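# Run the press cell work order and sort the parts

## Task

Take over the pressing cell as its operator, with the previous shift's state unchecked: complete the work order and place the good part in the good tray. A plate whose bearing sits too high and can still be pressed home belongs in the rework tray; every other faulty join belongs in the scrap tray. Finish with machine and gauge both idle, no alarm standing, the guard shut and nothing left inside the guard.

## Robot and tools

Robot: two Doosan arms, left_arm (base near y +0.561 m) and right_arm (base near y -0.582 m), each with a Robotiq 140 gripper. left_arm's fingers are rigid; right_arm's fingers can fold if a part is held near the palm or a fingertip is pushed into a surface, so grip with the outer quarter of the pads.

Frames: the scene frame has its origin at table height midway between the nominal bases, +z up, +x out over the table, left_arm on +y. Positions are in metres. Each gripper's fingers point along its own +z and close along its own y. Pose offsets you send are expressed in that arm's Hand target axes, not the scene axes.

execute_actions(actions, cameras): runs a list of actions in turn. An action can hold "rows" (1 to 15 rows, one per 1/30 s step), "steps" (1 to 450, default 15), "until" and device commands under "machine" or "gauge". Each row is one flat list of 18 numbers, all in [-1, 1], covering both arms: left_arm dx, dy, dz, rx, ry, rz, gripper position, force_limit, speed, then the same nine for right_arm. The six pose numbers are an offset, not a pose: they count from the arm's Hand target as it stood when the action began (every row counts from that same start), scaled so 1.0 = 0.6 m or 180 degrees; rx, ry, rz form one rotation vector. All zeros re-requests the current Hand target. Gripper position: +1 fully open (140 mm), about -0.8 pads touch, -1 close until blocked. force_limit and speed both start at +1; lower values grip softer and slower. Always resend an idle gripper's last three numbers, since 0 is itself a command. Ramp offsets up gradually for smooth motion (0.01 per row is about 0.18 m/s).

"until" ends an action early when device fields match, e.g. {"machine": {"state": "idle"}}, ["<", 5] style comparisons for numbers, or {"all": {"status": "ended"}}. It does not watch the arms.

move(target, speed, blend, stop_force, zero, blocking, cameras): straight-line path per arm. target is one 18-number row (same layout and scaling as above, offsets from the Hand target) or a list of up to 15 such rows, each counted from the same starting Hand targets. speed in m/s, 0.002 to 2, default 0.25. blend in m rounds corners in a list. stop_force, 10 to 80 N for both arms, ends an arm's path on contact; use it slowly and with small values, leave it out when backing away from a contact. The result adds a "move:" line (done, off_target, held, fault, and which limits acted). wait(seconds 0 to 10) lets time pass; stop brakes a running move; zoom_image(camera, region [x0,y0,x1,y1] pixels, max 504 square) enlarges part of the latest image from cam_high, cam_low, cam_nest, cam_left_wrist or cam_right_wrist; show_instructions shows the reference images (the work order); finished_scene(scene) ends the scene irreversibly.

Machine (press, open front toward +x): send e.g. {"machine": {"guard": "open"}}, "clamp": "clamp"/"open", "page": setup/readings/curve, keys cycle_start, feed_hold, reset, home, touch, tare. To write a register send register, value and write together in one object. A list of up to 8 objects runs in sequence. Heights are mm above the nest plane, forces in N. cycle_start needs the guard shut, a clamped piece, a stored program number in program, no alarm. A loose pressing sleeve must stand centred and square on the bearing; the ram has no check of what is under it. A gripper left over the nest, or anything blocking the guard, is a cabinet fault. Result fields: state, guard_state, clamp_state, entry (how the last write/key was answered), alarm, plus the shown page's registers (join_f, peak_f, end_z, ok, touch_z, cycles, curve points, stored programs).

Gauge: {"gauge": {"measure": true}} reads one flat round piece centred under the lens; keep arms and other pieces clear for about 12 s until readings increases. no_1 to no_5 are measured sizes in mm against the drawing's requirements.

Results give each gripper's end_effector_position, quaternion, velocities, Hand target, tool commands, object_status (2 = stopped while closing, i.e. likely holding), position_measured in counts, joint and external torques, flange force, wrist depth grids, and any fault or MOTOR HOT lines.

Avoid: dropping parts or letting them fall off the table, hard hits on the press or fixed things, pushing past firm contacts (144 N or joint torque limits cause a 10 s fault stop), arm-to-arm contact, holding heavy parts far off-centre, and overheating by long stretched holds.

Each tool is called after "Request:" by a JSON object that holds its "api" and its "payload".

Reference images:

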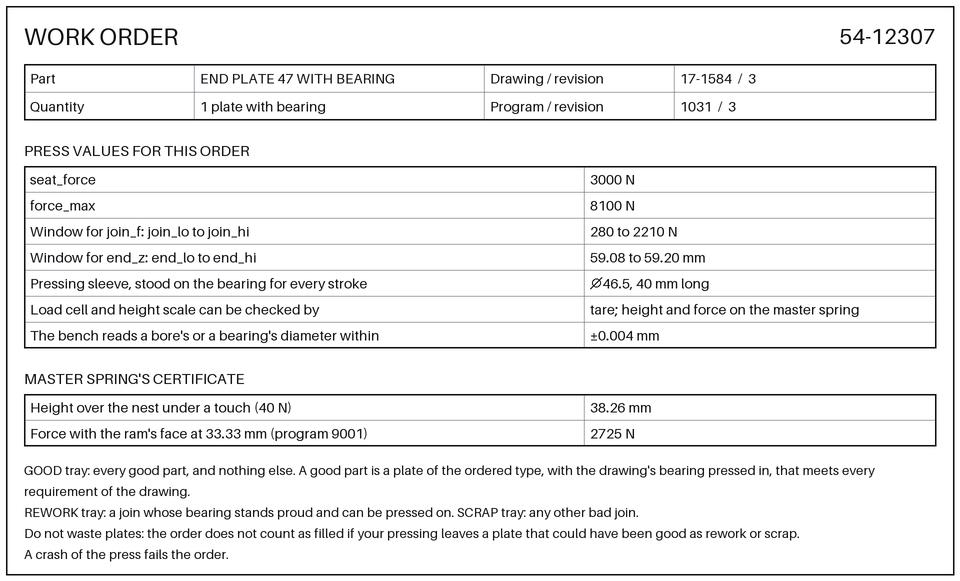

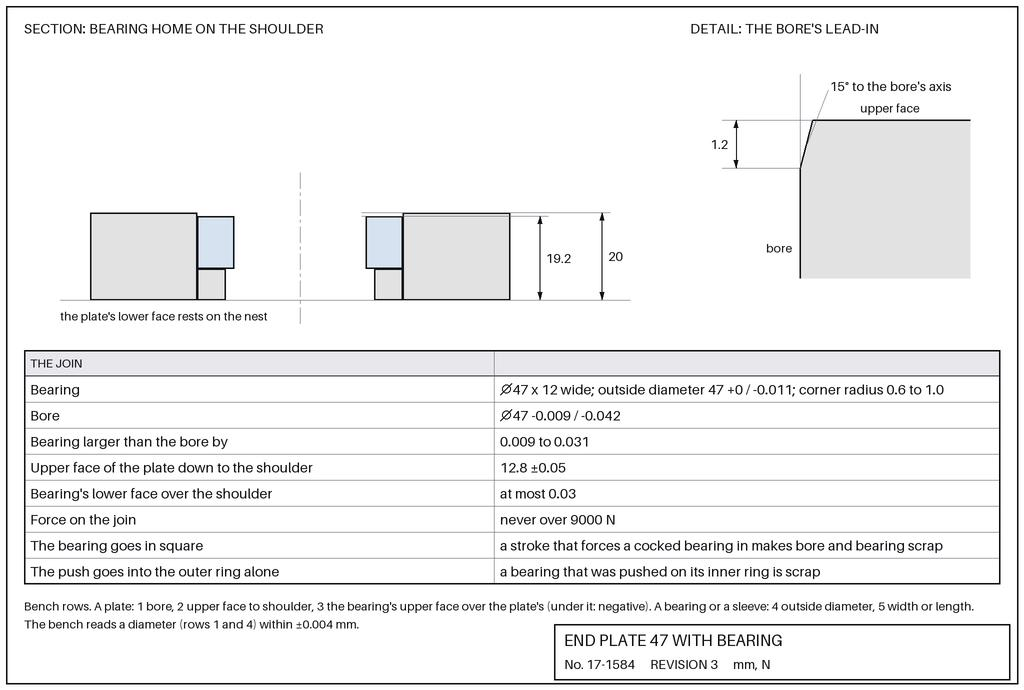

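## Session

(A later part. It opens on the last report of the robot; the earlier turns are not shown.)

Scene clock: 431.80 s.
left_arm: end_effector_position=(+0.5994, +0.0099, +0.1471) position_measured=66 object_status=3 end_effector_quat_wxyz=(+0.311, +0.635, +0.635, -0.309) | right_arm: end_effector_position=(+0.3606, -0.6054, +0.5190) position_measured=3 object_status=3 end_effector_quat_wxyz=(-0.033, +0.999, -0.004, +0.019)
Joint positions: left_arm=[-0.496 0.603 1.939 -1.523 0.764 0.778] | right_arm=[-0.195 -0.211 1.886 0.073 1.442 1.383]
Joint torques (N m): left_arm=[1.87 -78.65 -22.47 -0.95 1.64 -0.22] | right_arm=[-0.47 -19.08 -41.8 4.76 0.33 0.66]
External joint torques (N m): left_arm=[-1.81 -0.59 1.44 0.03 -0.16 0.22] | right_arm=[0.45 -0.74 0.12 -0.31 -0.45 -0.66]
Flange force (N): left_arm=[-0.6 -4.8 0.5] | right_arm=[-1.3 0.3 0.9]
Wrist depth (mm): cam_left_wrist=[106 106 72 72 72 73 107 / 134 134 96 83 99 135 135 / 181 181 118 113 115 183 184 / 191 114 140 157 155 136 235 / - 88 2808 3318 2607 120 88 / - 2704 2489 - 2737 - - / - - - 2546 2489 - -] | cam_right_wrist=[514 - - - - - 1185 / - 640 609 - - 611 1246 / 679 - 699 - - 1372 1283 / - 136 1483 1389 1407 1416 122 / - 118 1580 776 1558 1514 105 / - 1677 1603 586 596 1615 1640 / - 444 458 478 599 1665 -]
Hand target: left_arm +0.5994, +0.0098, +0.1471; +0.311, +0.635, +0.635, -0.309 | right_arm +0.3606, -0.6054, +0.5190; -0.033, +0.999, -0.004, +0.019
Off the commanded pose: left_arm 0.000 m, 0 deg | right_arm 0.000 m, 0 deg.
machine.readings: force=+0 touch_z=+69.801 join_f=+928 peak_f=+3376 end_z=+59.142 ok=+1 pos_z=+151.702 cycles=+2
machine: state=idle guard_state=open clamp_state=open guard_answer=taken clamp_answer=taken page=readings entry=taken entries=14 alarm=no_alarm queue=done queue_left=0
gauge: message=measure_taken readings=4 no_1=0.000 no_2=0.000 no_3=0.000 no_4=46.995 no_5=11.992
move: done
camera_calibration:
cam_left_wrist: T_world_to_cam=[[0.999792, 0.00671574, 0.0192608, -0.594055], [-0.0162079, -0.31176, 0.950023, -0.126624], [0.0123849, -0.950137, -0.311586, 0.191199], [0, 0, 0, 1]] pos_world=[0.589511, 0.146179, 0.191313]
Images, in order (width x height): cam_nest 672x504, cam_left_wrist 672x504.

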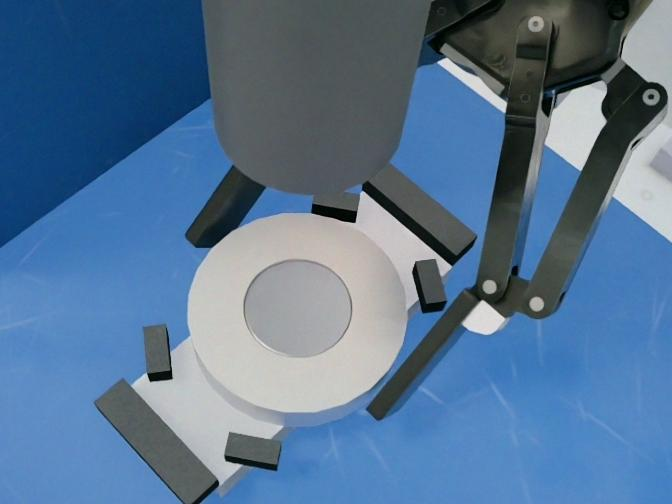

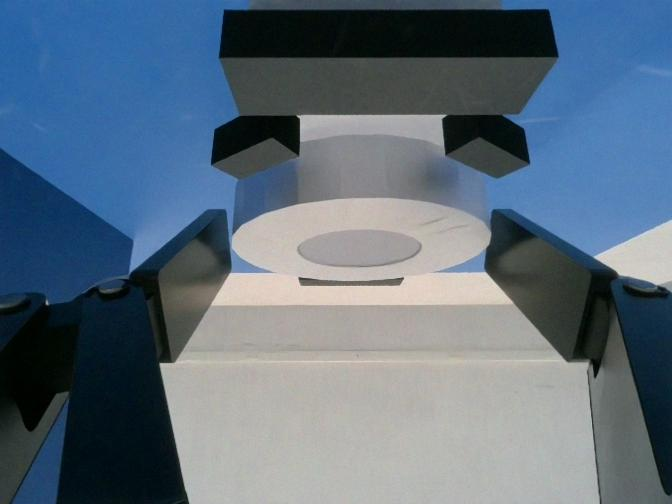

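Request:
{"api": "execute_actions", "payload": {"actions": [{"rows":[[0,0,0,0,0,0,-1,0.1,-1,0,0,0,0,0,0,1,1,1]],"steps":45}]}}

Scene clock: 433.60 s.
left_arm: end_effector_position=(+0.5994, +0.0098, +0.1471) position_measured=86 object_status=2 end_effector_quat_wxyz=(+0.311, +0.635, +0.635, -0.309) | right_arm: end_effector_position=(+0.3606, -0.6054, +0.5190) position_measured=3 object_status=3 end_effector_quat_wxyz=(-0.033, +0.999, -0.004, +0.019)
Joint positions: left_arm=[-0.496 0.603 1.939 -1.523 0.764 0.778] | right_arm=[-0.195 -0.211 1.886 0.073 1.442 1.383]
Joint torques (N m): left_arm=[-1.19 -69.28 -19.98 -0.15 -0.75 0.27] | right_arm=[-0.55 -18.95 -41.9 4.79 0.32 0.6]
External joint torques (N m): left_arm=[1.24 -10.01 -1.12 -0.78 2.22 -0.27] | right_arm=[0.52 -0.85 0.26 -0.34 -0.45 -0.6]
Flange force (N): left_arm=[-7.4 -5.7 -13.2] | right_arm=[-1.6 0.0 1.1]
Wrist depth (mm): cam_left_wrist=[106 106 72 72 72 73 107 / 134 134 96 83 99 135 135 / 181 182 119 113 115 184 184 / 201 231 139 157 155 136 507 / - 77 2704 2671 2959 110 88 / - 61 3000 - - - - / - - 2330 - - - -] | cam_right_wrist=[538 - - - 574 545 - / - - - 627 - - - / - - 653 - - - 1298 / - 135 1464 1398 1380 1380 122 / - 1547 1536 727 1483 1504 105 / - 1717 1677 582 604 1547 1558 / - 442 462 484 586 1731 1677]
Hand target: left_arm +0.5994, +0.0098, +0.1471; +0.311, +0.635, +0.635, -0.309 | right_arm +0.3606, -0.6054, +0.5190; -0.033, +0.999, -0.004, +0.019
Off the commanded pose: left_arm 0.000 m, 0 deg | right_arm 0.000 m, 0 deg.
machine.readings: force=+0 touch_z=+69.801 join_f=+928 peak_f=+3376 end_z=+59.142 ok=+1 pos_z=+151.702 cycles=+2
machine: state=idle guard_state=open clamp_state=open guard_answer=taken clamp_answer=taken page=readings entry=taken entries=14 alarm=no_alarm queue=done queue_left=0
gauge: message=measure_taken readings=4 no_1=0.000 no_2=0.000 no_3=0.000 no_4=46.995 no_5=11.992

Request:
{"api": "move", "payload": {"target": [[-0.0433,0,-0.0338,0,0,0,-1,0.1,-1,0,0,0,0,0,0,1,1,1],[0.1772,0.001,-0.3698,0,0,0,-1,0.1,-1,0,0,0,0,0,0,1,1,1]], "blend": [0.005,0], "speed": [0.06,0.2]}}

Request:
{"api": "move", "payload": {"target": [0.3683,0.2,-0.5796,-0.394,0,-0.308,-1,0.1,-1,0,0,0,0,0,0,1,1,1], "speed": 0.25, "cameras": ["cam_left_wrist","cam_high"]}}

Scene clock: 436.07 s.
left_arm: end_effector_position=(+0.5996, +0.2501, +0.1996) position_measured=86 object_status=2 end_effector_quat_wxyz=(+0.311, +0.635, +0.635, -0.309) | right_arm: end_effector_position=(+0.3606, -0.6054, +0.5190) position_measured=3 object_status=3 end_effector_quat_wxyz=(-0.033, +0.999, -0.004, +0.019)
Joint positions: left_arm=[-0.135 0.462 2.055 -1.238 0.972 0.797] | right_arm=[-0.195 -0.211 1.886 0.073 1.442 1.383]
Joint torques (N m): left_arm=[1.96 -68.9 -24.4 -1.07 2.46 -0.06] | right_arm=[-0.67 -19.22 -41.94 4.72 0.36 0.71]
External joint torques (N m): left_arm=[-1.92 1.31 2.79 0.66 -0.94 0.06] | right_arm=[0.6 -0.73 0.12 -0.26 -0.49 -0.71]
Flange force (N): left_arm=[0.4 -4.5 4.0] | right_arm=[-1.2 0.1 1.0]
Wrist depth (mm): cam_left_wrist=[- - - - - - 264 / - - 239 234 243 247 242 / 310 311 128 113 116 294 472 / 299 299 139 157 155 127 791 / - 77 438 3174 2772 110 88 / - 61 411 2920 2882 - - / - - 2808 327 2844 - -] | cam_right_wrist=[536 - - - - 572 1148 / 578 - - - - - 1246 / - - 643 - - - 1298 / - 135 - - 1372 1354 121 / - 1547 1558 855 1473 1483 105 / - 1677 1592 586 586 1603 1592 / - 441 458 481 601 1717 -]
Hand target: left_arm +0.5996, +0.2502, +0.1996; +0.311, +0.635, +0.635, -0.309 | right_arm +0.3606, -0.6054, +0.5190; -0.033, +0.999, -0.004, +0.019
Off the commanded pose: left_arm 0.000 m, 0 deg | right_arm 0.000 m, 0 deg.
machine.readings: force=+0 touch_z=+69.801 join_f=+928 peak_f=+3376 end_z=+59.142 ok=+1 pos_z=+151.702 cycles=+2
machine: state=idle guard_state=open clamp_state=open guard_answer=taken clamp_answer=taken page=readings entry=taken entries=14 alarm=no_alarm queue=done queue_left=0
gauge: message=measure_taken readings=4 no_1=0.000 no_2=0.000 no_3=0.000 no_4=46.995 no_5=11.992
move: done

Scene clock: 440.00 s.
left_arm: end_effector_position=(+0.7192, +0.6604, +0.2394) position_measured=86 object_status=2 end_effector_quat_wxyz=(+0.439, -0.001, +0.898, +0.000) | right_arm: end_effector_position=(+0.3606, -0.6054, +0.5190) position_measured=3 object_status=3 end_effector_quat_wxyz=(-0.033, +0.999, -0.004, +0.019)
Joint positions: left_arm=[0.143 0.247 2.29 -2.785 0.319 1.315] | right_arm=[-0.195 -0.211 1.886 0.073 1.442 1.383]
Joint torques (N m): left_arm=[0.57 -50.92 -28.78 -2.37 3.28 0.1] | right_arm=[-0.73 -18.77 -42 4.74 0.39 0.62]
External joint torques (N m): left_arm=[-0.65 1.16 4.08 -0.09 -1.22 -0.1] | right_arm=[0.61 -1.13 0.15 -0.27 -0.52 -0.63]
Flange force (N): left_arm=[0.0 0.0 0.0] | right_arm=[-1.9 -0.2 1.0]
Wrist depth (mm): cam_left_wrist=[279 314 340 340 339 339 341 / 410 412 429 409 391 355 411 / 582 584 128 113 116 584 2106 / 2704 1622 139 157 142 129 2576 / - 77 1795 2737 - 110 88 / - 61 - - 506 - - / - - 2330 2168 472 - -] | cam_right_wrist=[561 - - 589 - - 1166 / - - - - 594 601 1212 / - - - - 621 - 1322 / - 136 1464 1483 1306 1416 122 / - 125 1536 897 1580 1435 105 / - 1569 1717 586 589 1640 1615 / - 441 460 480 653 1717 1690]
Hand target: left_arm +0.7192, +0.6604, +0.2394; +0.439, -0.001, +0.898, +0.000 | right_arm +0.3606, -0.6054, +0.5190; -0.033, +0.999, -0.004, +0.019
Off the commanded pose: left_arm 0.000 m, 0 deg | right_arm 0.000 m, 0 deg.
machine.readings: force=+0 touch_z=+69.801 join_f=+928 peak_f=+3376 end_z=+59.142 ok=+1 pos_z=+151.702 cycles=+2
machine: state=idle guard_state=open clamp_state=open guard_answer=taken clamp_answer=taken page=readings entry=taken entries=14 alarm=no_alarm queue=done queue_left=0
gauge: message=measure_taken readings=4 no_1=0.000 no_2=0.000 no_3=0.000 no_4=46.995 no_5=11.992
move: done
camera_calibration:
cam_left_wrist: T_world_to_cam=[[-0.0069278, 0.999858, 0.015331, -0.65094], [0.310935, -0.0124175, 0.95035, -0.442575], [0.950406, 0.0113508, -0.310805, -0.473183], [0, 0, 0, 1]] pos_world=[0.582819, 0.650723, 0.283513]
Images, in order (width x height): cam_high 672x504, cam_left_wrist 672x504.

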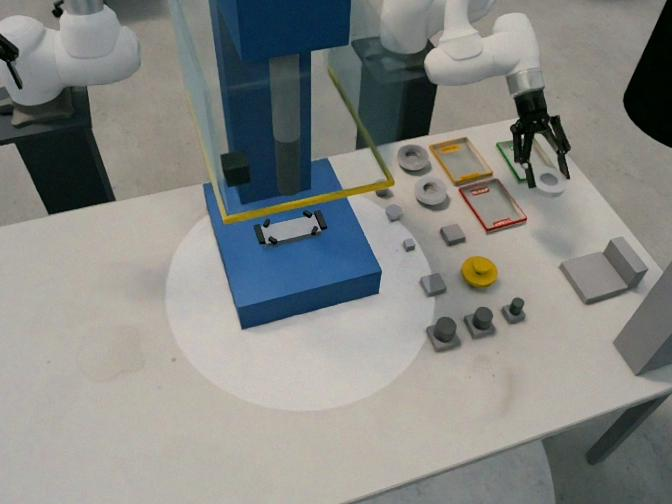

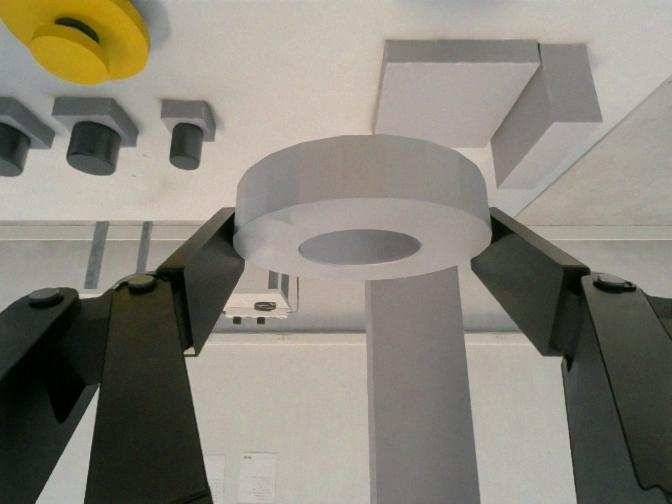

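Request:
{"api": "move", "payload": {"target": [[-0.0178,0.1328,0.4,0,0,0,-1,0.1,-1,0,0,0,0,0,0,1,1,1],[0.0373,0.1328,0.443,0,0,0,-1,0.1,-1,0,0,0,0,0,0,1,1,1]], "blend": [0.01,0], "speed": [0.2,0.06]}}

Request:
{"api": "move", "payload": {"target": [0.0145,0,0.0113,0,0,0,-1,0.1,-1,0,0,0,0,0,0,1,1,1], "speed": 0.005, "stop_force": 10, "cameras": ["cam_high","cam_left_wrist"]}}

Scene clock: 442.67 s.
left_arm: end_effector_position=(+0.9152, +0.7402, +0.0585) position_measured=86 object_status=2 end_effector_quat_wxyz=(+0.439, -0.001, +0.898, +0.000) | right_arm: end_effector_position=(+0.3606, -0.6054, +0.5190) position_measured=3 object_status=3 end_effector_quat_wxyz=(-0.033, +0.999, -0.004, +0.019)
Joint positions: left_arm=[0.219 0.745 1.915 -2.742 0.448 1.339] | right_arm=[-0.195 -0.211 1.886 0.073 1.442 1.383]
Joint torques (N m): left_arm=[1.47 -93.19 -23.68 -2.12 3.27 0.01] | right_arm=[-0.73 -19.01 -41.96 4.76 0.36 0.64]
External joint torques (N m): left_arm=[-1.55 3.53 3.7 0.08 -1.21 -0.01] | right_arm=[0.78 -0.91 0.32 -0.3 -0.48 -0.65]
Flange force (N): left_arm=[4.3 -3.2 -0.2] | right_arm=[-1.7 -0.5 1.3]
Wrist depth (mm): cam_left_wrist=[119 119 97 97 98 98 98 / 151 151 112 116 112 119 113 / 204 205 134 113 116 153 134 / 318 260 139 154 155 136 131 / - 77 1377 - 343 110 88 / - 61 - 303 - - - / - - - 296 297 - -] | cam_right_wrist=[562 - - - 556 - 1185 / 553 - - - - - 1283 / - - - - - - 1322 / - 136 1389 1172 - - 122 / - 136 1239 849 1569 1525 105 / - 1717 1592 580 1547 1615 1569 / - 448 459 484 645 1717 1677]
Hand target: left_arm +0.9152, +0.7401, +0.0585; +0.439, -0.001, +0.898, +0.000 | right_arm +0.3606, -0.6054, +0.5190; -0.033, +0.999, -0.004, +0.019
Off the commanded pose: left_arm 0.000 m, 0 deg | right_arm 0.000 m, 0 deg.
machine.readings: force=+0 touch_z=+69.801 join_f=+928 peak_f=+3376 end_z=+59.142 ok=+1 pos_z=+151.702 cycles=+2
machine: state=idle guard_state=open clamp_state=open guard_answer=taken clamp_answer=taken page=readings entry=taken entries=14 alarm=no_alarm queue=done queue_left=0
gauge: message=measure_taken readings=4 no_1=0.000 no_2=0.000 no_3=0.000 no_4=46.995 no_5=11.992
move: done

Scene clock: 444.50 s.
left_arm: end_effector_position=(+0.9153, +0.7401, +0.0526) position_measured=86 object_status=2 end_effector_quat_wxyz=(+0.440, -0.001, +0.898, +0.000) | right_arm: end_effector_position=(+0.3606, -0.6054, +0.5190) position_measured=3 object_status=3 end_effector_quat_wxyz=(-0.033, +0.999, -0.004, +0.019)
Joint positions: left_arm=[0.219 0.754 1.914 -2.749 0.457 1.346] | right_arm=[-0.195 -0.211 1.886 0.073 1.442 1.383]
Joint torques (N m): left_arm=[-0.08 -77.1 -19.89 -2.06 0.1 -0.52] | right_arm=[-0.93 -18.95 -41.85 4.74 0.31 0.68]
External joint torques (N m): left_arm=[-0.01 -13.49 0.1 0.04 1.99 0.52] | right_arm=[0.84 -0.92 0.12 -0.29 -0.43 -0.68]
Flange force (N): left_arm=[-5.7 -3.7 -21.1] | right_arm=[-1.5 -0.5 0.9]
Wrist depth (mm): cam_left_wrist=[117 112 97 96 97 99 97 / 142 142 103 109 104 109 104 / 193 193 126 113 116 141 131 / 301 246 139 154 155 136 131 / - 77 1344 314 - 110 88 / - 61 2258 - 2086 - - / - - - 296 294 - -] | cam_right_wrist=[524 - - - - - 1160 / 547 - 651 - - - 1179 / - - - - - 1314 1283 / - 135 1483 1298 1525 1416 122 / - 1536 1483 890 1454 - 105 / - 1745 1677 588 1558 1652 - / - 443 463 484 647 1677 1704]
Hand target: left_arm +0.9153, +0.7401, +0.0526; +0.440, -0.001, +0.898, +0.000 (not the last commanded pose) | right_arm +0.3606, -0.6054, +0.5190; -0.033, +0.999, -0.004, +0.019
Off the commanded pose: left_arm 0.005 m, 0 deg | right_arm 0.000 m, 0 deg.
machine.readings: force=+0 touch_z=+69.801 join_f=+928 peak_f=+3376 end_z=+59.142 ok=+1 pos_z=+151.702 cycles=+2
machine: state=idle guard_state=open clamp_state=open guard_answer=taken clamp_answer=taken page=readings entry=taken entries=14 alarm=no_alarm queue=done queue_left=0
gauge: message=measure_taken readings=4 no_1=0.000 no_2=0.000 no_3=0.000 no_4=46.995 no_5=11.992
move: contact (left_arm)
camera_calibration:
cam_left_wrist: T_world_to_cam=[[-0.00697083, 0.999855, 0.0155481, -0.726289], [0.310426, -0.0126166, 0.950514, -0.324414], [0.950572, 0.0114524, -0.310293, -0.718802], [0, 0, 0, 1]] pos_world=[0.778917, 0.730322, 0.0966128]
Images, in order (width x height): cam_high 672x504, cam_left_wrist 672x504.

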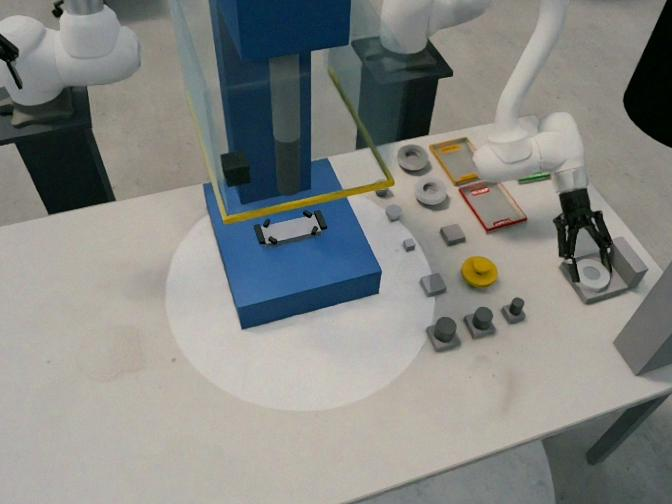

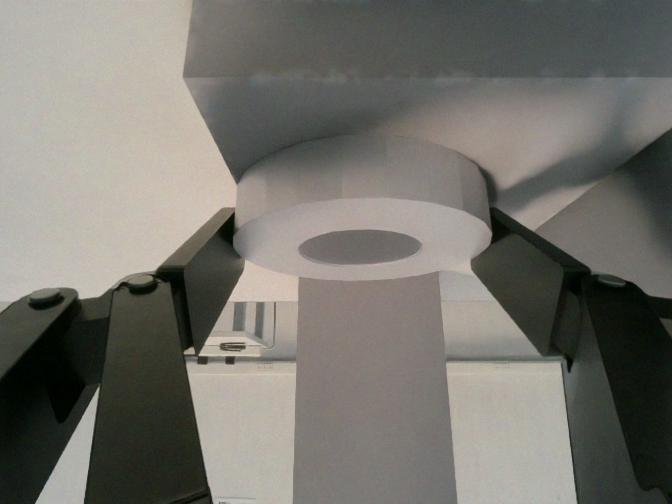

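Request:
{"api": "execute_actions", "payload": {"actions": [{"rows":[[0,0,0,0,0,0,0.5,0,-1,0,0,0,0,0,0,1,1,1]],"steps":35}]}}

Request:
{"api": "move", "payload": {"target": [[0,0,-0.1,0,0,0,0.5,0,-1,0,0,0,0,0,0,1,1,1],[-0.0,-0.03,-0.5,0,0,0,0.5,0,-1,0,0,0,0,0,0,1,1,1]], "speed": [0.08,0.25], "blend": [0.02,0], "cameras": ["cam_high","cam_left_wrist"]}}

Request:
{"api": "execute_actions", "payload": {"actions": [{"gauge":{"measure":true},"steps":400,"until":{"gauge":{"readings":[">=",5]}}}]}}

Scene clock: 446.17 s.
left_arm: end_effector_position=(+0.9153, +0.7401, +0.0526) position_measured=66 object_status=3 end_effector_quat_wxyz=(+0.440, -0.001, +0.898, +0.000) | right_arm: end_effector_position=(+0.3606, -0.6054, +0.5190) position_measured=3 object_status=3 end_effector_quat_wxyz=(-0.033, +0.999, -0.004, +0.019)
Joint positions: left_arm=[0.219 0.754 1.915 -2.749 0.456 1.346] | right_arm=[-0.195 -0.211 1.886 0.073 1.442 1.383]
Joint torques (N m): left_arm=[0.92 -89.4 -21.07 -2.08 2.21 -0.11] | right_arm=[-0.44 -19.4 -41.96 4.77 0.34 0.65]
External joint torques (N m): left_arm=[-0.97 -1.68 1.18 0.05 -0.12 0.11] | right_arm=[0.46 -0.67 0.17 -0.3 -0.47 -0.65]
Flange force (N): left_arm=[-0.2 -2.4 -4.3] | right_arm=[-1.3 0.3 1.0]
Wrist depth (mm): cam_left_wrist=[117 112 97 96 97 99 98 / 142 142 103 109 103 109 104 / 193 192 128 113 115 140 131 / 300 114 154 156 154 136 131 / - 88 1327 330 326 120 88 / - - 2190 315 312 - - / - - - - - - -] | cam_right_wrist=[529 - 582 555 621 - 1185 / 582 - - - - - 1218 / - - 628 - - - 1298 / - 135 1514 1454 1372 1416 122 / - 118 1372 - 1514 1454 106 / - 1640 1731 585 1536 1677 1615 / - 437 460 480 1677 1717 1627]
Hand target: left_arm +0.9153, +0.7401, +0.0526; +0.440, -0.001, +0.898, +0.000 | right_arm +0.3606, -0.6054, +0.5190; -0.033, +0.999, -0.004, +0.019
Off the commanded pose: left_arm 0.000 m, 0 deg | right_arm 0.000 m, 0 deg.
machine.readings: force=+0 touch_z=+69.801 join_f=+928 peak_f=+3376 end_z=+59.142 ok=+1 pos_z=+151.702 cycles=+2
machine: state=idle guard_state=open clamp_state=open guard_answer=taken clamp_answer=taken page=readings entry=taken entries=14 alarm=no_alarm queue=done queue_left=0
gauge: message=measure_taken readings=4 no_1=0.000 no_2=0.000 no_3=0.000 no_4=46.995 no_5=11.992

Scene clock: 448.50 s.
left_arm: end_effector_position=(+0.6784, +0.7221, +0.2367) position_measured=66 object_status=3 end_effector_quat_wxyz=(+0.439, -0.001, +0.898, +0.000) | right_arm: end_effector_position=(+0.3606, -0.6054, +0.5190) position_measured=3 object_status=3 end_effector_quat_wxyz=(-0.033, +0.999, -0.004, +0.019)
Joint positions: left_arm=[0.293 0.226 2.33 -2.484 0.378 1.127] | right_arm=[-0.195 -0.211 1.886 0.073 1.442 1.383]
Joint torques (N m): left_arm=[0.82 -43.55 -24.68 -2.58 2.07 0.11] | right_arm=[-0.58 -19.31 -41.92 4.75 0.33 0.68]
External joint torques (N m): left_arm=[-0.95 -2.24 1.58 0.36 -0.14 -0.11] | right_arm=[0.61 -0.78 0.12 -0.27 -0.45 -0.68]
Flange force (N): left_arm=[0.0 0.0 0.0] | right_arm=[-1.3 0.0 0.9]
Wrist depth (mm): cam_left_wrist=[323 337 337 321 337 339 353 / 356 405 408 392 382 406 1576 / 575 505 - 505 448 1955 2086 / 2639 114 157 - - 139 2704 / - 87 1795 - - 120 88 / - 2380 2576 - - - - / - - 2330 - 2281 - -] | cam_right_wrist=[529 - - 586 - - 1166 / - - - - - - 1261 / 699 677 - - - - 1322 / 1322 136 1494 1473 1454 1346 122 / - 1536 1558 - 1473 1416 105 / - 1652 647 591 593 1592 1536 / - 441 457 488 643 1745 1665]
Hand target: left_arm +0.6784, +0.7221, +0.2367; +0.440, -0.001, +0.898, +0.000 | right_arm +0.3606, -0.6054, +0.5190; -0.033, +0.999, -0.004, +0.019
Off the commanded pose: left_arm 0.000 m, 0 deg | right_arm 0.000 m, 0 deg.
machine.readings: force=+0 touch_z=+69.801 join_f=+928 peak_f=+3376 end_z=+59.142 ok=+1 pos_z=+151.702 cycles=+2
machine: state=idle guard_state=open clamp_state=open guard_answer=taken clamp_answer=taken page=readings entry=taken entries=14 alarm=no_alarm queue=done queue_left=0
gauge: message=measure_taken readings=4 no_1=0.000 no_2=0.000 no_3=0.000 no_4=46.995 no_5=11.992
move: done
camera_calibration:
cam_left_wrist: T_world_to_cam=[[-0.00696917, 0.999855, 0.0155489, -0.712806], [0.310545, -0.0126165, 0.950475, -0.426145], [0.950533, 0.0114527, -0.310412, -0.436227], [0, 0, 0, 1]] pos_world=[0.542018, 0.712322, 0.280713]
Images, in order (width x height): cam_high 672x504, cam_left_wrist 672x504.

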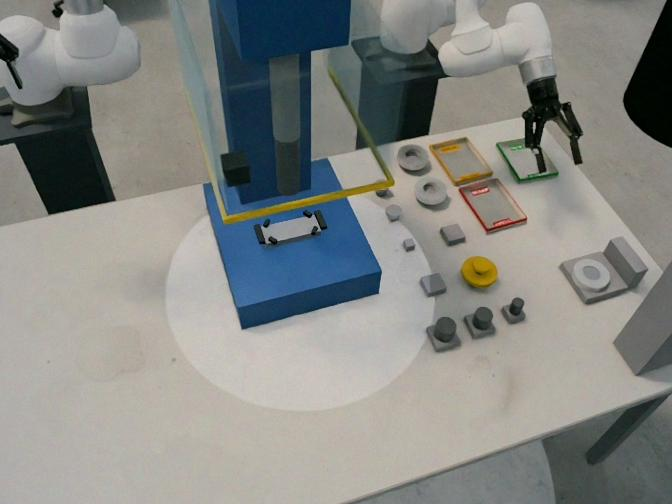

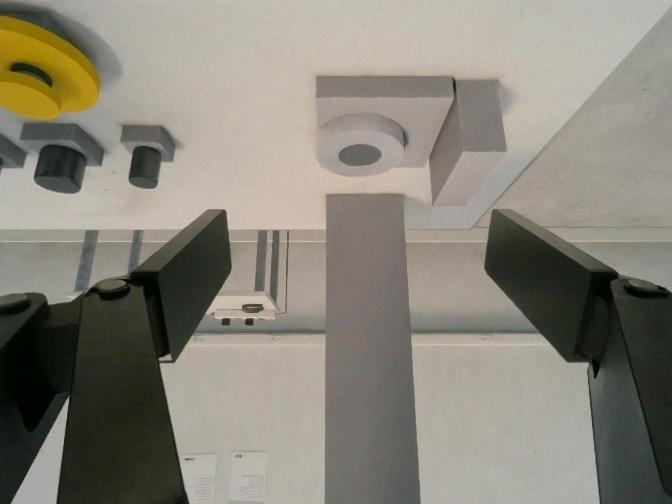

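Scene clock: 460.70 s.
left_arm: end_effector_position=(+0.6784, +0.7221, +0.2367) position_measured=66 object_status=3 end_effector_quat_wxyz=(+0.440, -0.001, +0.898, +0.000) | right_arm: end_effector_position=(+0.3606, -0.6054, +0.5190) position_measured=3 object_status=3 end_effector_quat_wxyz=(-0.033, +0.999, -0.004, +0.019)
Joint positions: left_arm=[0.293 0.226 2.33 -2.484 0.378 1.127] | right_arm=[-0.195 -0.211 1.886 0.073 1.442 1.383]
Joint torques (N m): left_arm=[1.24 -43.52 -24.49 -2.33 2.04 -0.06] | right_arm=[-0.59 -19.01 -41.99 4.74 0.34 0.63]
External joint torques (N m): left_arm=[-1.28 -2.46 1.34 0.1 -0.12 0.07] | right_arm=[0.58 -1.05 0.17 -0.27 -0.46 -0.64]
Flange force (N): left_arm=[0.0 0.0 0.0] | right_arm=[-1.8 -0.1 1.0]
Wrist depth (mm): cam_left_wrist=[322 337 353 326 331 317 352 / 374 424 431 388 382 405 1564 / 464 622 576 512 463 1955 2147 / 2704 114 728 - 2355 139 2737 / - 88 1711 - 3269 120 88 / - - - - 3042 - - / - - 2546 - - - -] | cam_right_wrist=[531 - - - - - 1198 / 552 638 - 684 597 - 1212 / - 663 - 604 - - 1314 / - 136 1525 - 1504 1380 122 / - 1547 1558 782 1690 1444 105 / - 1731 1665 593 602 1603 1536 / - 443 455 479 1704 1690 1615]
Hand target: left_arm +0.6784, +0.7221, +0.2367; +0.440, -0.001, +0.898, +0.000 | right_arm +0.3606, -0.6054, +0.5190; -0.033, +0.999, -0.004, +0.019
Tool commands: left_gripper/position=+0.5 left_gripper/force_limit=+0.0 left_gripper/speed=-1.0 right_gripper/position=+1.0 right_gripper/force_limit=+1.0 right_gripper/speed=+1.0
Off the commanded pose: left_arm 0.000 m, 0 deg | right_arm 0.000 m, 0 deg.
machine.readings: force=+0 touch_z=+69.801 join_f=+928 peak_f=+3376 end_z=+59.142 ok=+1 pos_z=+151.702 cycles=+2
machine: state=idle guard_state=open clamp_state=open guard_answer=taken clamp_answer=taken page=readings entry=taken entries=14 alarm=no_alarm queue=done queue_left=0
gauge: message=measure_taken readings=5 no_1=0.000 no_2=0.000 no_3=-0.799 no_4=0.000 no_5=0.000

Request:
{"api": "zoom_image", "payload": {"camera": "cam_high", "region": [340, 120, 640, 340]}}

Scaled by 1.680 from the camera's 672x504 image, which has a finer 960x720 frame.
This view is cut from an older image: the scene may have changed since it was taken.

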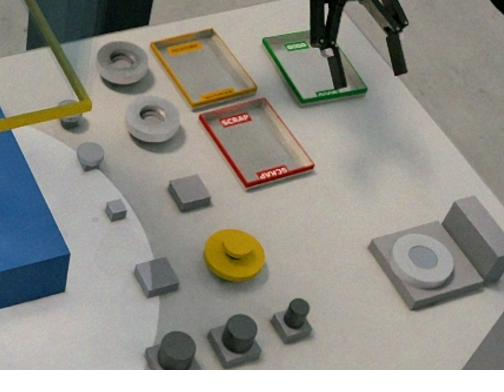

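Request:
{"api": "move", "payload": {"target": [[0,0.03,0.4,0,0,0,0.5,0,-1,0,0,0,0,0,0,1,1,1],[0,0.03,0.5,0,0,0,0.5,0,-1,0,0,0,0,0,0,1,1,1]], "speed": [0.2,0.06], "blend": [0.01,0]}}

Request:
{"api": "execute_actions", "payload": {"actions": [{"rows":[[0,0,0,0,0,0,-1,0.1,-1,0,0,0,0,0,0,1,1,1]],"steps":45,"machine":{"guard":"shut"}}], "cameras": ["cam_left_wrist"]}}

Scene clock: 464.37 s.
left_arm: end_effector_position=(+0.9153, +0.7401, +0.0526) position_measured=66 object_status=3 end_effector_quat_wxyz=(+0.440, -0.001, +0.898, +0.000) | right_arm: end_effector_position=(+0.3606, -0.6054, +0.5190) position_measured=3 object_status=3 end_effector_quat_wxyz=(-0.033, +0.999, -0.004, +0.019)
Joint positions: left_arm=[0.219 0.754 1.915 -2.749 0.456 1.346] | right_arm=[-0.195 -0.211 1.886 0.073 1.442 1.383]
Joint torques (N m): left_arm=[1.44 -89.27 -21.12 -2.08 2.16 -0.05] | right_arm=[-0.64 -19.5 -41.89 4.8 0.38 0.62]
External joint torques (N m): left_arm=[-1.46 -0.59 1.52 0.07 -0.11 0.05] | right_arm=[0.66 -0.53 0.1 -0.32 -0.5 -0.62]
Flange force (N): left_arm=[0.8 -2.9 -3.1] | right_arm=[-0.8 -0.2 1.1]
Wrist depth (mm): cam_left_wrist=[117 112 97 96 97 99 98 / 142 142 103 109 103 109 104 / 193 193 126 113 115 141 131 / 271 114 154 157 155 136 131 / - 87 1327 331 336 120 88 / - - - - - - - / - - - - - - -] | cam_right_wrist=[602 - 601 - - 571 1142 / - - 627 607 - - 1322 / - - - - - - 1338 / - 136 1454 1407 1363 145 122 / - 1525 1536 - 1504 1504 105 / - 1690 1677 593 569 1640 1547 / - 445 456 475 1677 1690 1615]
Hand target: left_arm +0.9153, +0.7401, +0.0526; +0.440, -0.001, +0.898, +0.000 | right_arm +0.3606, -0.6054, +0.5190; -0.033, +0.999, -0.004, +0.019
Off the commanded pose: left_arm 0.000 m, 0 deg | right_arm 0.000 m, 0 deg.
machine.readings: force=+0 touch_z=+69.801 join_f=+928 peak_f=+3376 end_z=+59.142 ok=+1 pos_z=+151.702 cycles=+2
machine: state=idle guard_state=open clamp_state=open guard_answer=taken clamp_answer=taken page=readings entry=taken entries=14 alarm=no_alarm queue=done queue_left=0
gauge: message=measure_taken readings=5 no_1=0.000 no_2=0.000 no_3=-0.799 no_4=0.000 no_5=0.000
move: done

Scene clock: 466.07 s.
left_arm: end_effector_position=(+0.9153, +0.7401, +0.0526) position_measured=86 object_status=2 end_effector_quat_wxyz=(+0.440, -0.001, +0.898, +0.000) | right_arm: end_effector_position=(+0.3606, -0.6054, +0.5190) position_measured=3 object_status=3 end_effector_quat_wxyz=(-0.033, +0.999, -0.004, +0.019)
Joint positions: left_arm=[0.219 0.754 1.914 -2.749 0.456 1.346] | right_arm=[-0.195 -0.211 1.886 0.073 1.442 1.383]
Joint torques (N m): left_arm=[0.4 -78.62 -20.21 -2.06 0.33 0.04] | right_arm=[-0.4 -19.53 -41.85 4.75 0.3 0.68]
External joint torques (N m): left_arm=[-0.55 -12.15 0.34 0.03 1.77 -0.04] | right_arm=[0.42 -0.5 -0.02 -0.27 -0.43 -0.68]
Flange force (N): left_arm=[-5.7 -3.4 -19.4] | right_arm=[-0.8 0.5 0.7]
Wrist depth (mm): cam_left_wrist=[117 112 97 96 97 99 97 / 142 142 103 109 104 110 104 / 193 193 127 114 116 141 131 / 271 246 139 157 141 137 131 / - 77 456 - 331 110 88 / - 61 3369 310 330 - - / - - - 294 297 - -] | cam_right_wrist=[549 - - - - 552 1148 / 549 - 588 - - - - / - - - - - - 1372 / - 135 1425 1298 1435 1354 122 / - 1558 1615 782 1547 1483 105 / - - 1665 583 1580 1558 1569 / - 441 460 482 628 1665 -]
Hand target: left_arm +0.9153, +0.7401, +0.0526; +0.440, -0.001, +0.898, +0.000 | right_arm +0.3606, -0.6054, +0.5190; -0.033, +0.999, -0.004, +0.019
Off the commanded pose: left_arm 0.000 m, 0 deg | right_arm 0.000 m, 0 deg.
machine.readings: force=+0 touch_z=+69.801 join_f=+928 peak_f=+3376 end_z=+59.142 ok=+1 pos_z=+151.702 cycles=+2
machine: state=idle guard_state=shut clamp_state=open guard_answer=taken clamp_answer=taken page=readings entry=taken entries=14 alarm=no_alarm queue=running queue_left=0
gauge: message=measure_taken readings=5 no_1=0.000 no_2=0.000 no_3=-0.799 no_4=0.000 no_5=0.000
camera_calibration:
cam_left_wrist: T_world_to_cam=[[-0.00697083, 0.999855, 0.0155481, -0.726289], [0.310426, -0.0126166, 0.950514, -0.324414], [0.950572, 0.0114524, -0.310293, -0.718802], [0, 0, 0, 1]] pos_world=[0.778917, 0.730322, 0.0966128]
Images, in order (width x height): cam_left_wrist 672x504.

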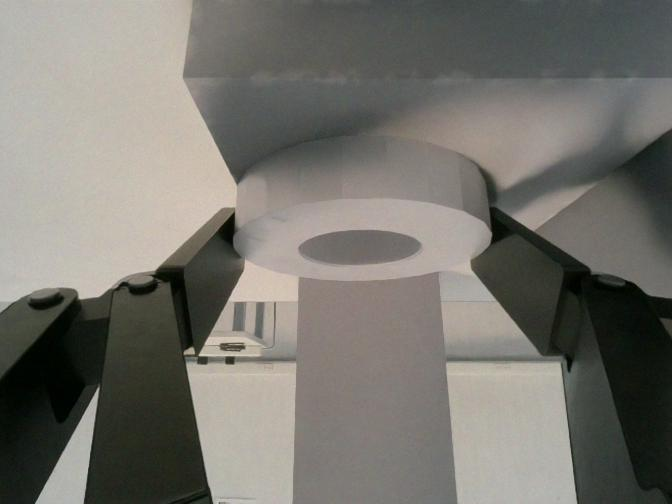

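Request:
{"api": "move", "payload": {"target": [[-0.0788,0,-0.0616,0,0,0,-1,0.1,-1,0,0,0,0,0,0,1,1,1],[-0.0513,-0.0668,-0.4957,0,0,0,-1,0.1,-1,0,0,0,0,0,0,1,1,1]], "speed": [0.1,0.25], "blend": [0.02,0]}}

Request:
{"api": "move", "payload": {"target": [0.2989,0.2,-0.2671,0.394,0,0.308,-1,0.1,-1,0,0,0,0,0,0,1,1,1], "speed": 0.25, "cameras": ["cam_high","cam_left_wrist"]}}

Scene clock: 468.60 s.
left_arm: end_effector_position=(+0.6994, +0.7000, +0.2594) position_measured=86 object_status=2 end_effector_quat_wxyz=(+0.440, -0.001, +0.898, +0.000) | right_arm: end_effector_position=(+0.3606, -0.6054, +0.5190) position_measured=3 object_status=3 end_effector_quat_wxyz=(-0.033, +0.999, -0.004, +0.019)
Joint positions: left_arm=[0.234 0.201 2.295 -2.506 0.309 1.1] | right_arm=[-0.195 -0.211 1.886 0.073 1.442 1.383]
Joint torques (N m): left_arm=[0.69 -46.24 -29.43 -2.57 2.99 0.09] | right_arm=[-0.79 -19.21 -41.98 4.77 0.34 0.65]
External joint torques (N m): left_arm=[-0.66 0.15 3.97 0.17 -1.08 -0.09] | right_arm=[0.8 -0.75 0.27 -0.3 -0.46 -0.66]
Flange force (N): left_arm=[0.0 0.0 0.0] | right_arm=[-1.4 -0.5 1.2]
Wrist depth (mm): cam_left_wrist=[312 358 405 363 364 366 384 / 437 465 442 416 402 361 1599 / - 626 127 113 116 2009 2235 / 2639 110 139 157 142 130 2639 / - 77 1825 2028 2704 110 88 / - 61 - - 552 - - / - - 2235 - - - -] | cam_right_wrist=[500 585 - - - - - / 520 - - 601 - - 1275 / - - - - - - 1330 / - 135 1425 1580 1425 1407 116 / - 1525 1603 811 1525 1547 105 / - 1677 1690 586 1615 1580 1558 / - 441 464 484 591 1745 1640]
Hand target: left_arm +0.6994, +0.7000, +0.2595; +0.440, -0.001, +0.898, +0.000 | right_arm +0.3606, -0.6054, +0.5190; -0.033, +0.999, -0.004, +0.019
Off the commanded pose: left_arm 0.000 m, 0 deg | right_arm 0.000 m, 0 deg.
machine.readings: force=+0 touch_z=+69.801 join_f=+928 peak_f=+3376 end_z=+59.142 ok=+1 pos_z=+151.702 cycles=+2
machine: state=idle guard_state=shut clamp_state=open guard_answer=taken clamp_answer=taken page=readings entry=taken entries=14 alarm=no_alarm queue=done queue_left=0
gauge: message=measure_taken readings=5 no_1=0.000 no_2=0.000 no_3=-0.799 no_4=0.000 no_5=0.000
move: done

Scene clock: 472.20 s.
left_arm: end_effector_position=(+0.4627, +0.8197, +0.2161) position_measured=86 object_status=2 end_effector_quat_wxyz=(+0.311, +0.636, +0.635, -0.309) | right_arm: end_effector_position=(+0.3606, -0.6054, +0.5190) position_measured=3 object_status=3 end_effector_quat_wxyz=(-0.033, +0.999, -0.004, +0.019)
Joint positions: left_arm=[0.796 0.543 1.858 -0.591 1.494 1.078] | right_arm=[-0.195 -0.211 1.886 0.073 1.442 1.383]
Joint torques (N m): left_arm=[0.55 -78.71 -27.62 0.95 3.03 0.17] | right_arm=[-0.4 -19.15 -41.96 4.71 0.3 0.7]
External joint torques (N m): left_arm=[-0.73 0.35 2.64 0.43 -1.16 -0.17] | right_arm=[0.36 -0.8 0.17 -0.25 -0.43 -0.7]
Flange force (N): left_arm=[-1.2 -3.0 5.9] | right_arm=[-1.5 0.6 0.9]
Wrist depth (mm): cam_left_wrist=[301 311 313 324 325 328 315 / - 392 390 375 390 392 398 / 519 1991 131 113 116 455 523 / - 2546 139 155 142 136 607 / - 77 1237 1079 3084 110 88 / - 61 - 802 2671 - - / - - 3221 785 849 - -] | cam_right_wrist=[- - - - - - 1130 / - - - - - - 1148 / - - - - - - 1314 / - 135 1514 1380 1444 - 121 / - 1569 1615 757 1504 1444 105 / - 1787 1580 594 588 1580 - / - 444 457 488 1652 1704 -]
Hand target: left_arm +0.4627, +0.8197, +0.2160; +0.311, +0.636, +0.635, -0.309 | right_arm +0.3606, -0.6054, +0.5190; -0.033, +0.999, -0.004, +0.019
Off the commanded pose: left_arm 0.000 m, 0 deg | right_arm 0.000 m, 0 deg.
machine.readings: force=+0 touch_z=+69.801 join_f=+928 peak_f=+3376 end_z=+59.142 ok=+1 pos_z=+151.702 cycles=+2
machine: state=idle guard_state=shut clamp_state=open guard_answer=taken clamp_answer=taken page=readings entry=taken entries=14 alarm=no_alarm queue=done queue_left=0
gauge: message=measure_taken readings=5 no_1=0.000 no_2=0.000 no_3=-0.799 no_4=0.000 no_5=0.000
move: done
camera_calibration:
cam_left_wrist: T_world_to_cam=[[0.999783, 0.00678303, 0.0197031, -0.464324], [-0.0166059, -0.311854, 0.949985, 0.0584776], [0.0125882, -0.950106, -0.311673, 0.983777], [0, 0, 0, 1]] pos_world=[0.45281, 0.956078, 0.260213]
Images, in order (width x height): cam_high 672x504, cam_left_wrist 672x504.

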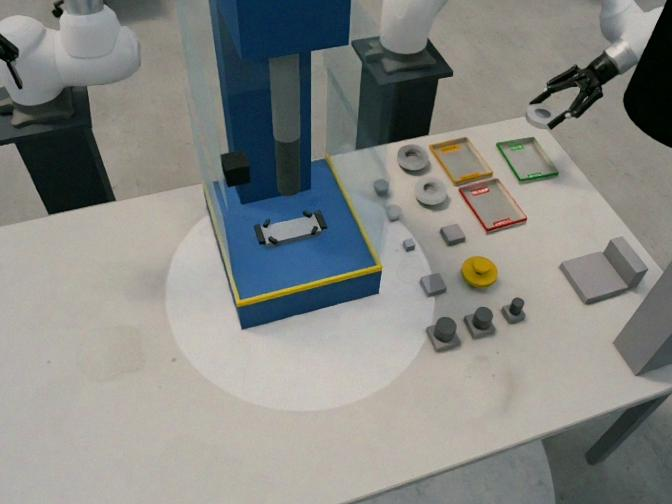

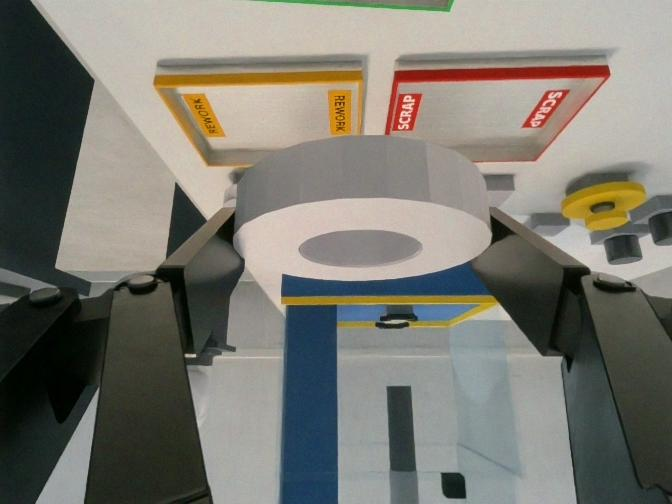

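Request:
{"api": "move", "payload": {"target": [0.0923,0,-0.1182,0,0,0,-1,0.1,-1,0,0,0,0,0,0,1,1,1], "cameras": ["cam_left_wrist"]}}

Scene clock: 473.53 s.
left_arm: end_effector_position=(+0.4626, +0.9097, +0.2160) position_measured=86 object_status=2 end_effector_quat_wxyz=(+0.311, +0.636, +0.635, -0.309) | right_arm: end_effector_position=(+0.3606, -0.6054, +0.5190) position_measured=3 object_status=3 end_effector_quat_wxyz=(-0.033, +0.999, -0.004, +0.019)
Joint positions: left_arm=[0.878 0.623 1.708 -0.532 1.584 1.09] | right_arm=[-0.195 -0.211 1.886 0.073 1.442 1.383]
Joint torques (N m): left_arm=[1.11 -88.04 -30.57 1.13 3.01 -0.08] | right_arm=[-0.47 -19.24 -42.04 4.71 0.35 0.64]
External joint torques (N m): left_arm=[-1.45 0.36 3.26 0.55 -1.13 0.08] | right_arm=[0.36 -0.68 0.29 -0.26 -0.48 -0.64]
Flange force (N): left_arm=[-2.2 -3.4 7.8] | right_arm=[-1.5 0.5 1.2]
Wrist depth (mm): cam_left_wrist=[300 312 308 309 310 313 314 / - 394 394 349 393 396 400 / - 2047 131 113 116 481 545 / - 615 139 155 141 130 666 / - 77 1296 872 1129 110 88 / - 61 1490 842 2959 - - / - - - 3221 1068 - -] | cam_right_wrist=[- 588 - - - - 1179 / - - 653 - - - 1253 / 665 692 655 - - - 1298 / - 136 1473 1330 1398 1398 122 / - 118 1569 765 1494 - 105 / - 1690 611 583 596 1547 1547 / - 444 459 482 604 1717 1627]
Hand target: left_arm +0.4626, +0.9097, +0.2160; +0.311, +0.636, +0.635, -0.309 | right_arm +0.3606, -0.6054, +0.5190; -0.033, +0.999, -0.004, +0.019
Off the commanded pose: left_arm 0.000 m, 0 deg | right_arm 0.000 m, 0 deg.
machine.readings: force=+0 touch_z=+69.801 join_f=+928 peak_f=+3376 end_z=+59.142 ok=+1 pos_z=+151.702 cycles=+2
machine: state=idle guard_state=shut clamp_state=open guard_answer=taken clamp_answer=taken page=readings entry=taken entries=14 alarm=no_alarm queue=done queue_left=0
gauge: message=measure_taken readings=5 no_1=0.000 no_2=0.000 no_3=-0.799 no_4=0.000 no_5=0.000
move: done
camera_calibration:
cam_left_wrist: T_world_to_cam=[[0.999785, 0.00659249, 0.0196424, -0.464618], [-0.0166077, -0.31185, 0.949986, 0.0866038], [0.0123883, -0.950108, -0.311674, 1.06925], [0, 0, 0, 1]] pos_world=[0.45271, 1.04598, 0.260113]
Images, in order (width x height): cam_left_wrist 672x504.

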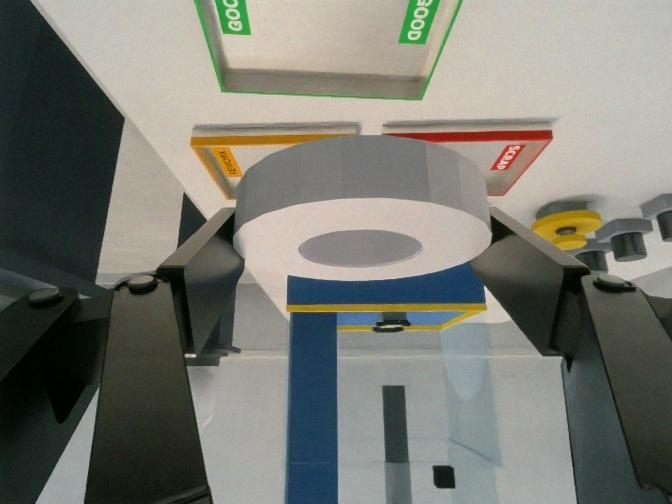

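Request:
{"api": "move", "payload": {"target": [[0.1302,-0.0252,0.2557,0,0,0,-1,0.1,-1,0,0,0,0,0,0,1,1,1],[0.1498,-0.0252,0.271,0,0,0,-1,0.1,-1,0,0,0,0,0,0,1,1,1]], "speed": [0.2,0.06], "blend": [0.01,0], "cameras": ["cam_left_wrist","cam_high"]}}

Request:
{"api": "zoom_image", "payload": {"camera": "cam_high", "region": [460, 90, 620, 210]}}

Scene clock: 475.77 s.
left_arm: end_effector_position=(+0.4480, +0.8367, +0.0451) position_measured=86 object_status=2 end_effector_quat_wxyz=(+0.311, +0.636, +0.635, -0.309) | right_arm: end_effector_position=(+0.3606, -0.6054, +0.5190) position_measured=3 object_status=3 end_effector_quat_wxyz=(-0.033, +0.999, -0.004, +0.019)
Joint positions: left_arm=[0.828 0.782 1.868 -0.592 1.298 1.234] | right_arm=[-0.195 -0.211 1.886 0.073 1.442 1.383]
Joint torques (N m): left_arm=[0.83 -90.63 -18.01 0.66 3.2 -0.04] | right_arm=[-0.65 -19.26 -41.96 4.77 0.36 0.64]
External joint torques (N m): left_arm=[-0.97 1.25 1.73 0.34 -1.19 0.04] | right_arm=[0.55 -0.7 0.13 -0.31 -0.49 -0.65]
Flange force (N): left_arm=[-0.2 -1.5 4.9] | right_arm=[-1.2 0.1 1.0]
Wrist depth (mm): cam_left_wrist=[- 99 100 103 104 104 104 / 110 127 99 115 104 105 106 / 177 161 151 114 116 162 155 / 246 226 139 157 155 137 255 / - 77 425 425 427 110 88 / - 61 3221 859 - - - / - - 3532 796 3842 - -] | cam_right_wrist=[- - - - - - 1198 / - - - - 593 607 1322 / - 649 - - - - 1290 / - 136 1454 1425 1425 145 122 / - 1536 1580 760 1514 1454 105 / - 1677 1731 580 593 1603 1603 / - 444 458 482 589 1665 1665]
Hand target: left_arm +0.4480, +0.8367, +0.0451; +0.311, +0.636, +0.635, -0.309 | right_arm +0.3606, -0.6054, +0.5190; -0.033, +0.999, -0.004, +0.019
Off the commanded pose: left_arm 0.000 m, 0 deg | right_arm 0.000 m, 0 deg.
machine.readings: force=+0 touch_z=+69.801 join_f=+928 peak_f=+3376 end_z=+59.142 ok=+1 pos_z=+151.702 cycles=+2
machine: state=idle guard_state=shut clamp_state=open guard_answer=taken clamp_answer=taken page=readings entry=taken entries=14 alarm=no_alarm queue=done queue_left=0
gauge: message=measure_taken readings=5 no_1=0.000 no_2=0.000 no_3=-0.799 no_4=0.000 no_5=0.000
move: done; blend cut to 0.0075 m at target 1
camera_calibration:
cam_left_wrist: T_world_to_cam=[[0.999784, 0.00656216, 0.0197377, -0.446163], [-0.0167077, -0.31185, 0.949984, 0.225929], [0.0123892, -0.950109, -0.311673, 0.946939], [0, 0, 0, 1]] pos_world=[0.43811, 0.973078, 0.0893127]
Images, in order (width x height): cam_high 672x504, cam_left_wrist 672x504.

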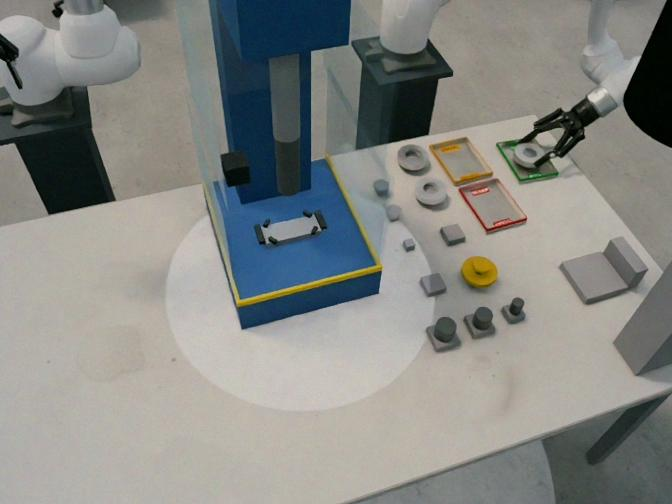

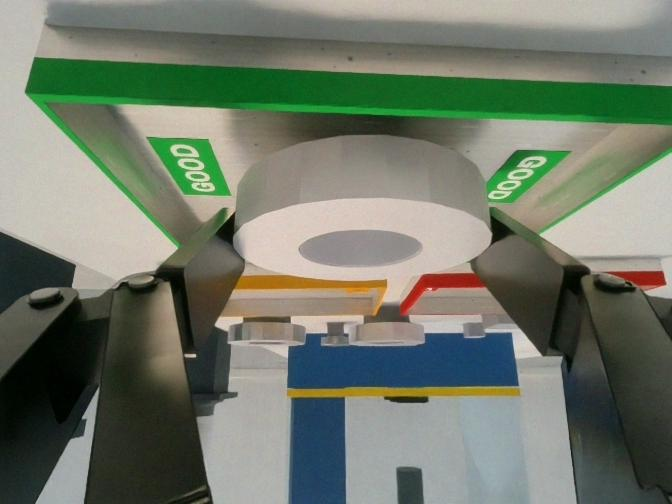

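Scaled by 3.150 from the camera's 672x504 image, which has a finer 960x720 frame.

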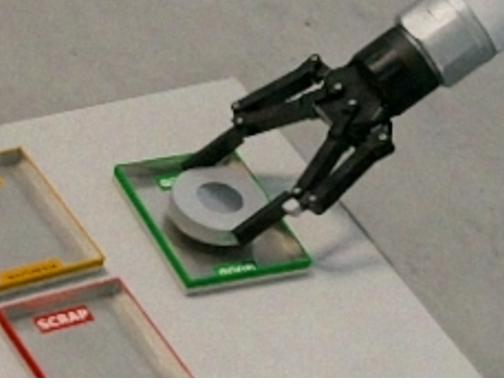

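Request:
{"api": "move", "payload": {"target": [0.0263,0,0.0205,0,0,0,-1,0.1,-1,0,0,0,0,0,0,1,1,1], "speed": 0.006, "stop_force": 10, "cameras": ["cam_left_wrist"]}}

Request:
{"api": "zoom_image", "payload": {"camera": "cam_left_wrist", "region": [100, 60, 600, 360]}}

Scene clock: 479.33 s.
left_arm: end_effector_position=(+0.4481, +0.8367, +0.0295) position_measured=86 object_status=2 end_effector_quat_wxyz=(+0.311, +0.636, +0.635, -0.309) | right_arm: end_effector_position=(+0.3606, -0.6054, +0.5190) position_measured=3 object_status=3 end_effector_quat_wxyz=(-0.033, +0.999, -0.004, +0.019)
Joint positions: left_arm=[0.828 0.805 1.865 -0.595 1.281 1.246] | right_arm=[-0.195 -0.211 1.886 0.073 1.442 1.383]
Joint torques (N m): left_arm=[-0.72 -80.72 -16.76 0.94 -2.32 0.62] | right_arm=[-0.55 -19.07 -41.87 4.75 0.31 0.61]
External joint torques (N m): left_arm=[0.6 -9.33 1.26 0.02 4.33 -0.62] | right_arm=[0.72 -1 0.06 -0.27 -0.44 -0.61]
Flange force (N): left_arm=[-16.5 -4.4 -10.4] | right_arm=[-1.6 -0.4 0.8]
Wrist depth (mm): cam_left_wrist=[- 85 85 85 85 85 85 / - 96 97 98 99 101 103 / - 140 131 111 113 142 124 / 226 144 139 157 155 130 208 / - 77 294 403 413 110 88 / - 61 1450 - 1100 - - / - - - 788 3221 - -] | cam_right_wrist=[553 - - 602 - - 1185 / 553 - - - - - 1246 / - - - - - - 1322 / - 136 1473 1154 1407 1363 122 / - 118 1504 839 1514 1504 105 / - 1802 1652 588 614 1615 1580 / - 441 460 480 621 1690 -]
Hand target: left_arm +0.4481, +0.8367, +0.0295; +0.311, +0.636, +0.635, -0.309 (not the last commanded pose) | right_arm +0.3606, -0.6054, +0.5190; -0.033, +0.999, -0.004, +0.019
Off the commanded pose: left_arm 0.004 m, 0 deg | right_arm 0.000 m, 0 deg.
machine.readings: force=+0 touch_z=+69.801 join_f=+928 peak_f=+3376 end_z=+59.142 ok=+1 pos_z=+151.702 cycles=+2
machine: state=idle guard_state=shut clamp_state=open guard_answer=taken clamp_answer=taken page=readings entry=taken entries=14 alarm=no_alarm queue=done queue_left=0
gauge: message=measure_taken readings=5 no_1=0.000 no_2=0.000 no_3=-0.799 no_4=0.000 no_5=0.000
move: contact (left_arm)
camera_calibration:
cam_left_wrist: T_world_to_cam=[[0.999782, 0.00665966, 0.0197669, -0.44605], [-0.0167066, -0.311733, 0.950023, 0.240728], [0.0124888, -0.950147, -0.311554, 0.942029], [0, 0, 0, 1]] pos_world=[0.43821, 0.973079, 0.0736127]
Images, in order (width x height): cam_left_wrist 672x504.

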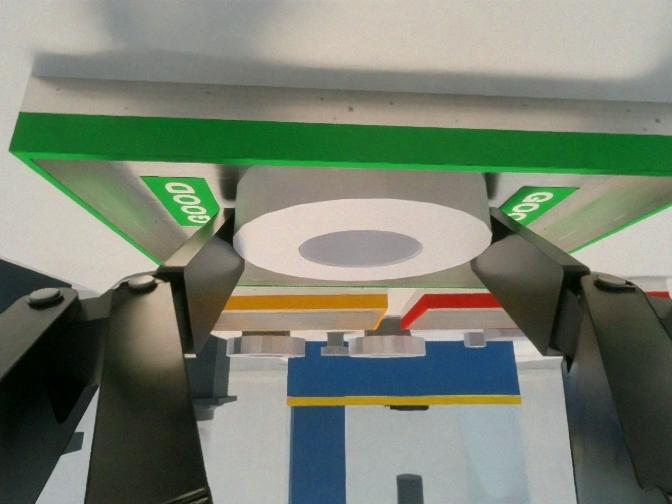

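Scaled by 1.008 from the camera's 672x504 image, which has a finer 960x720 frame.

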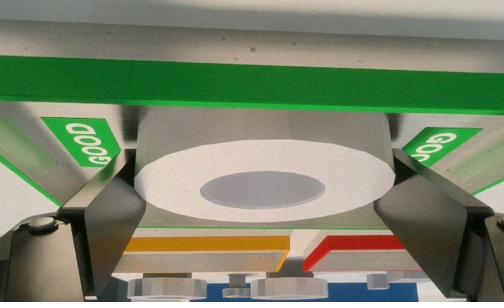

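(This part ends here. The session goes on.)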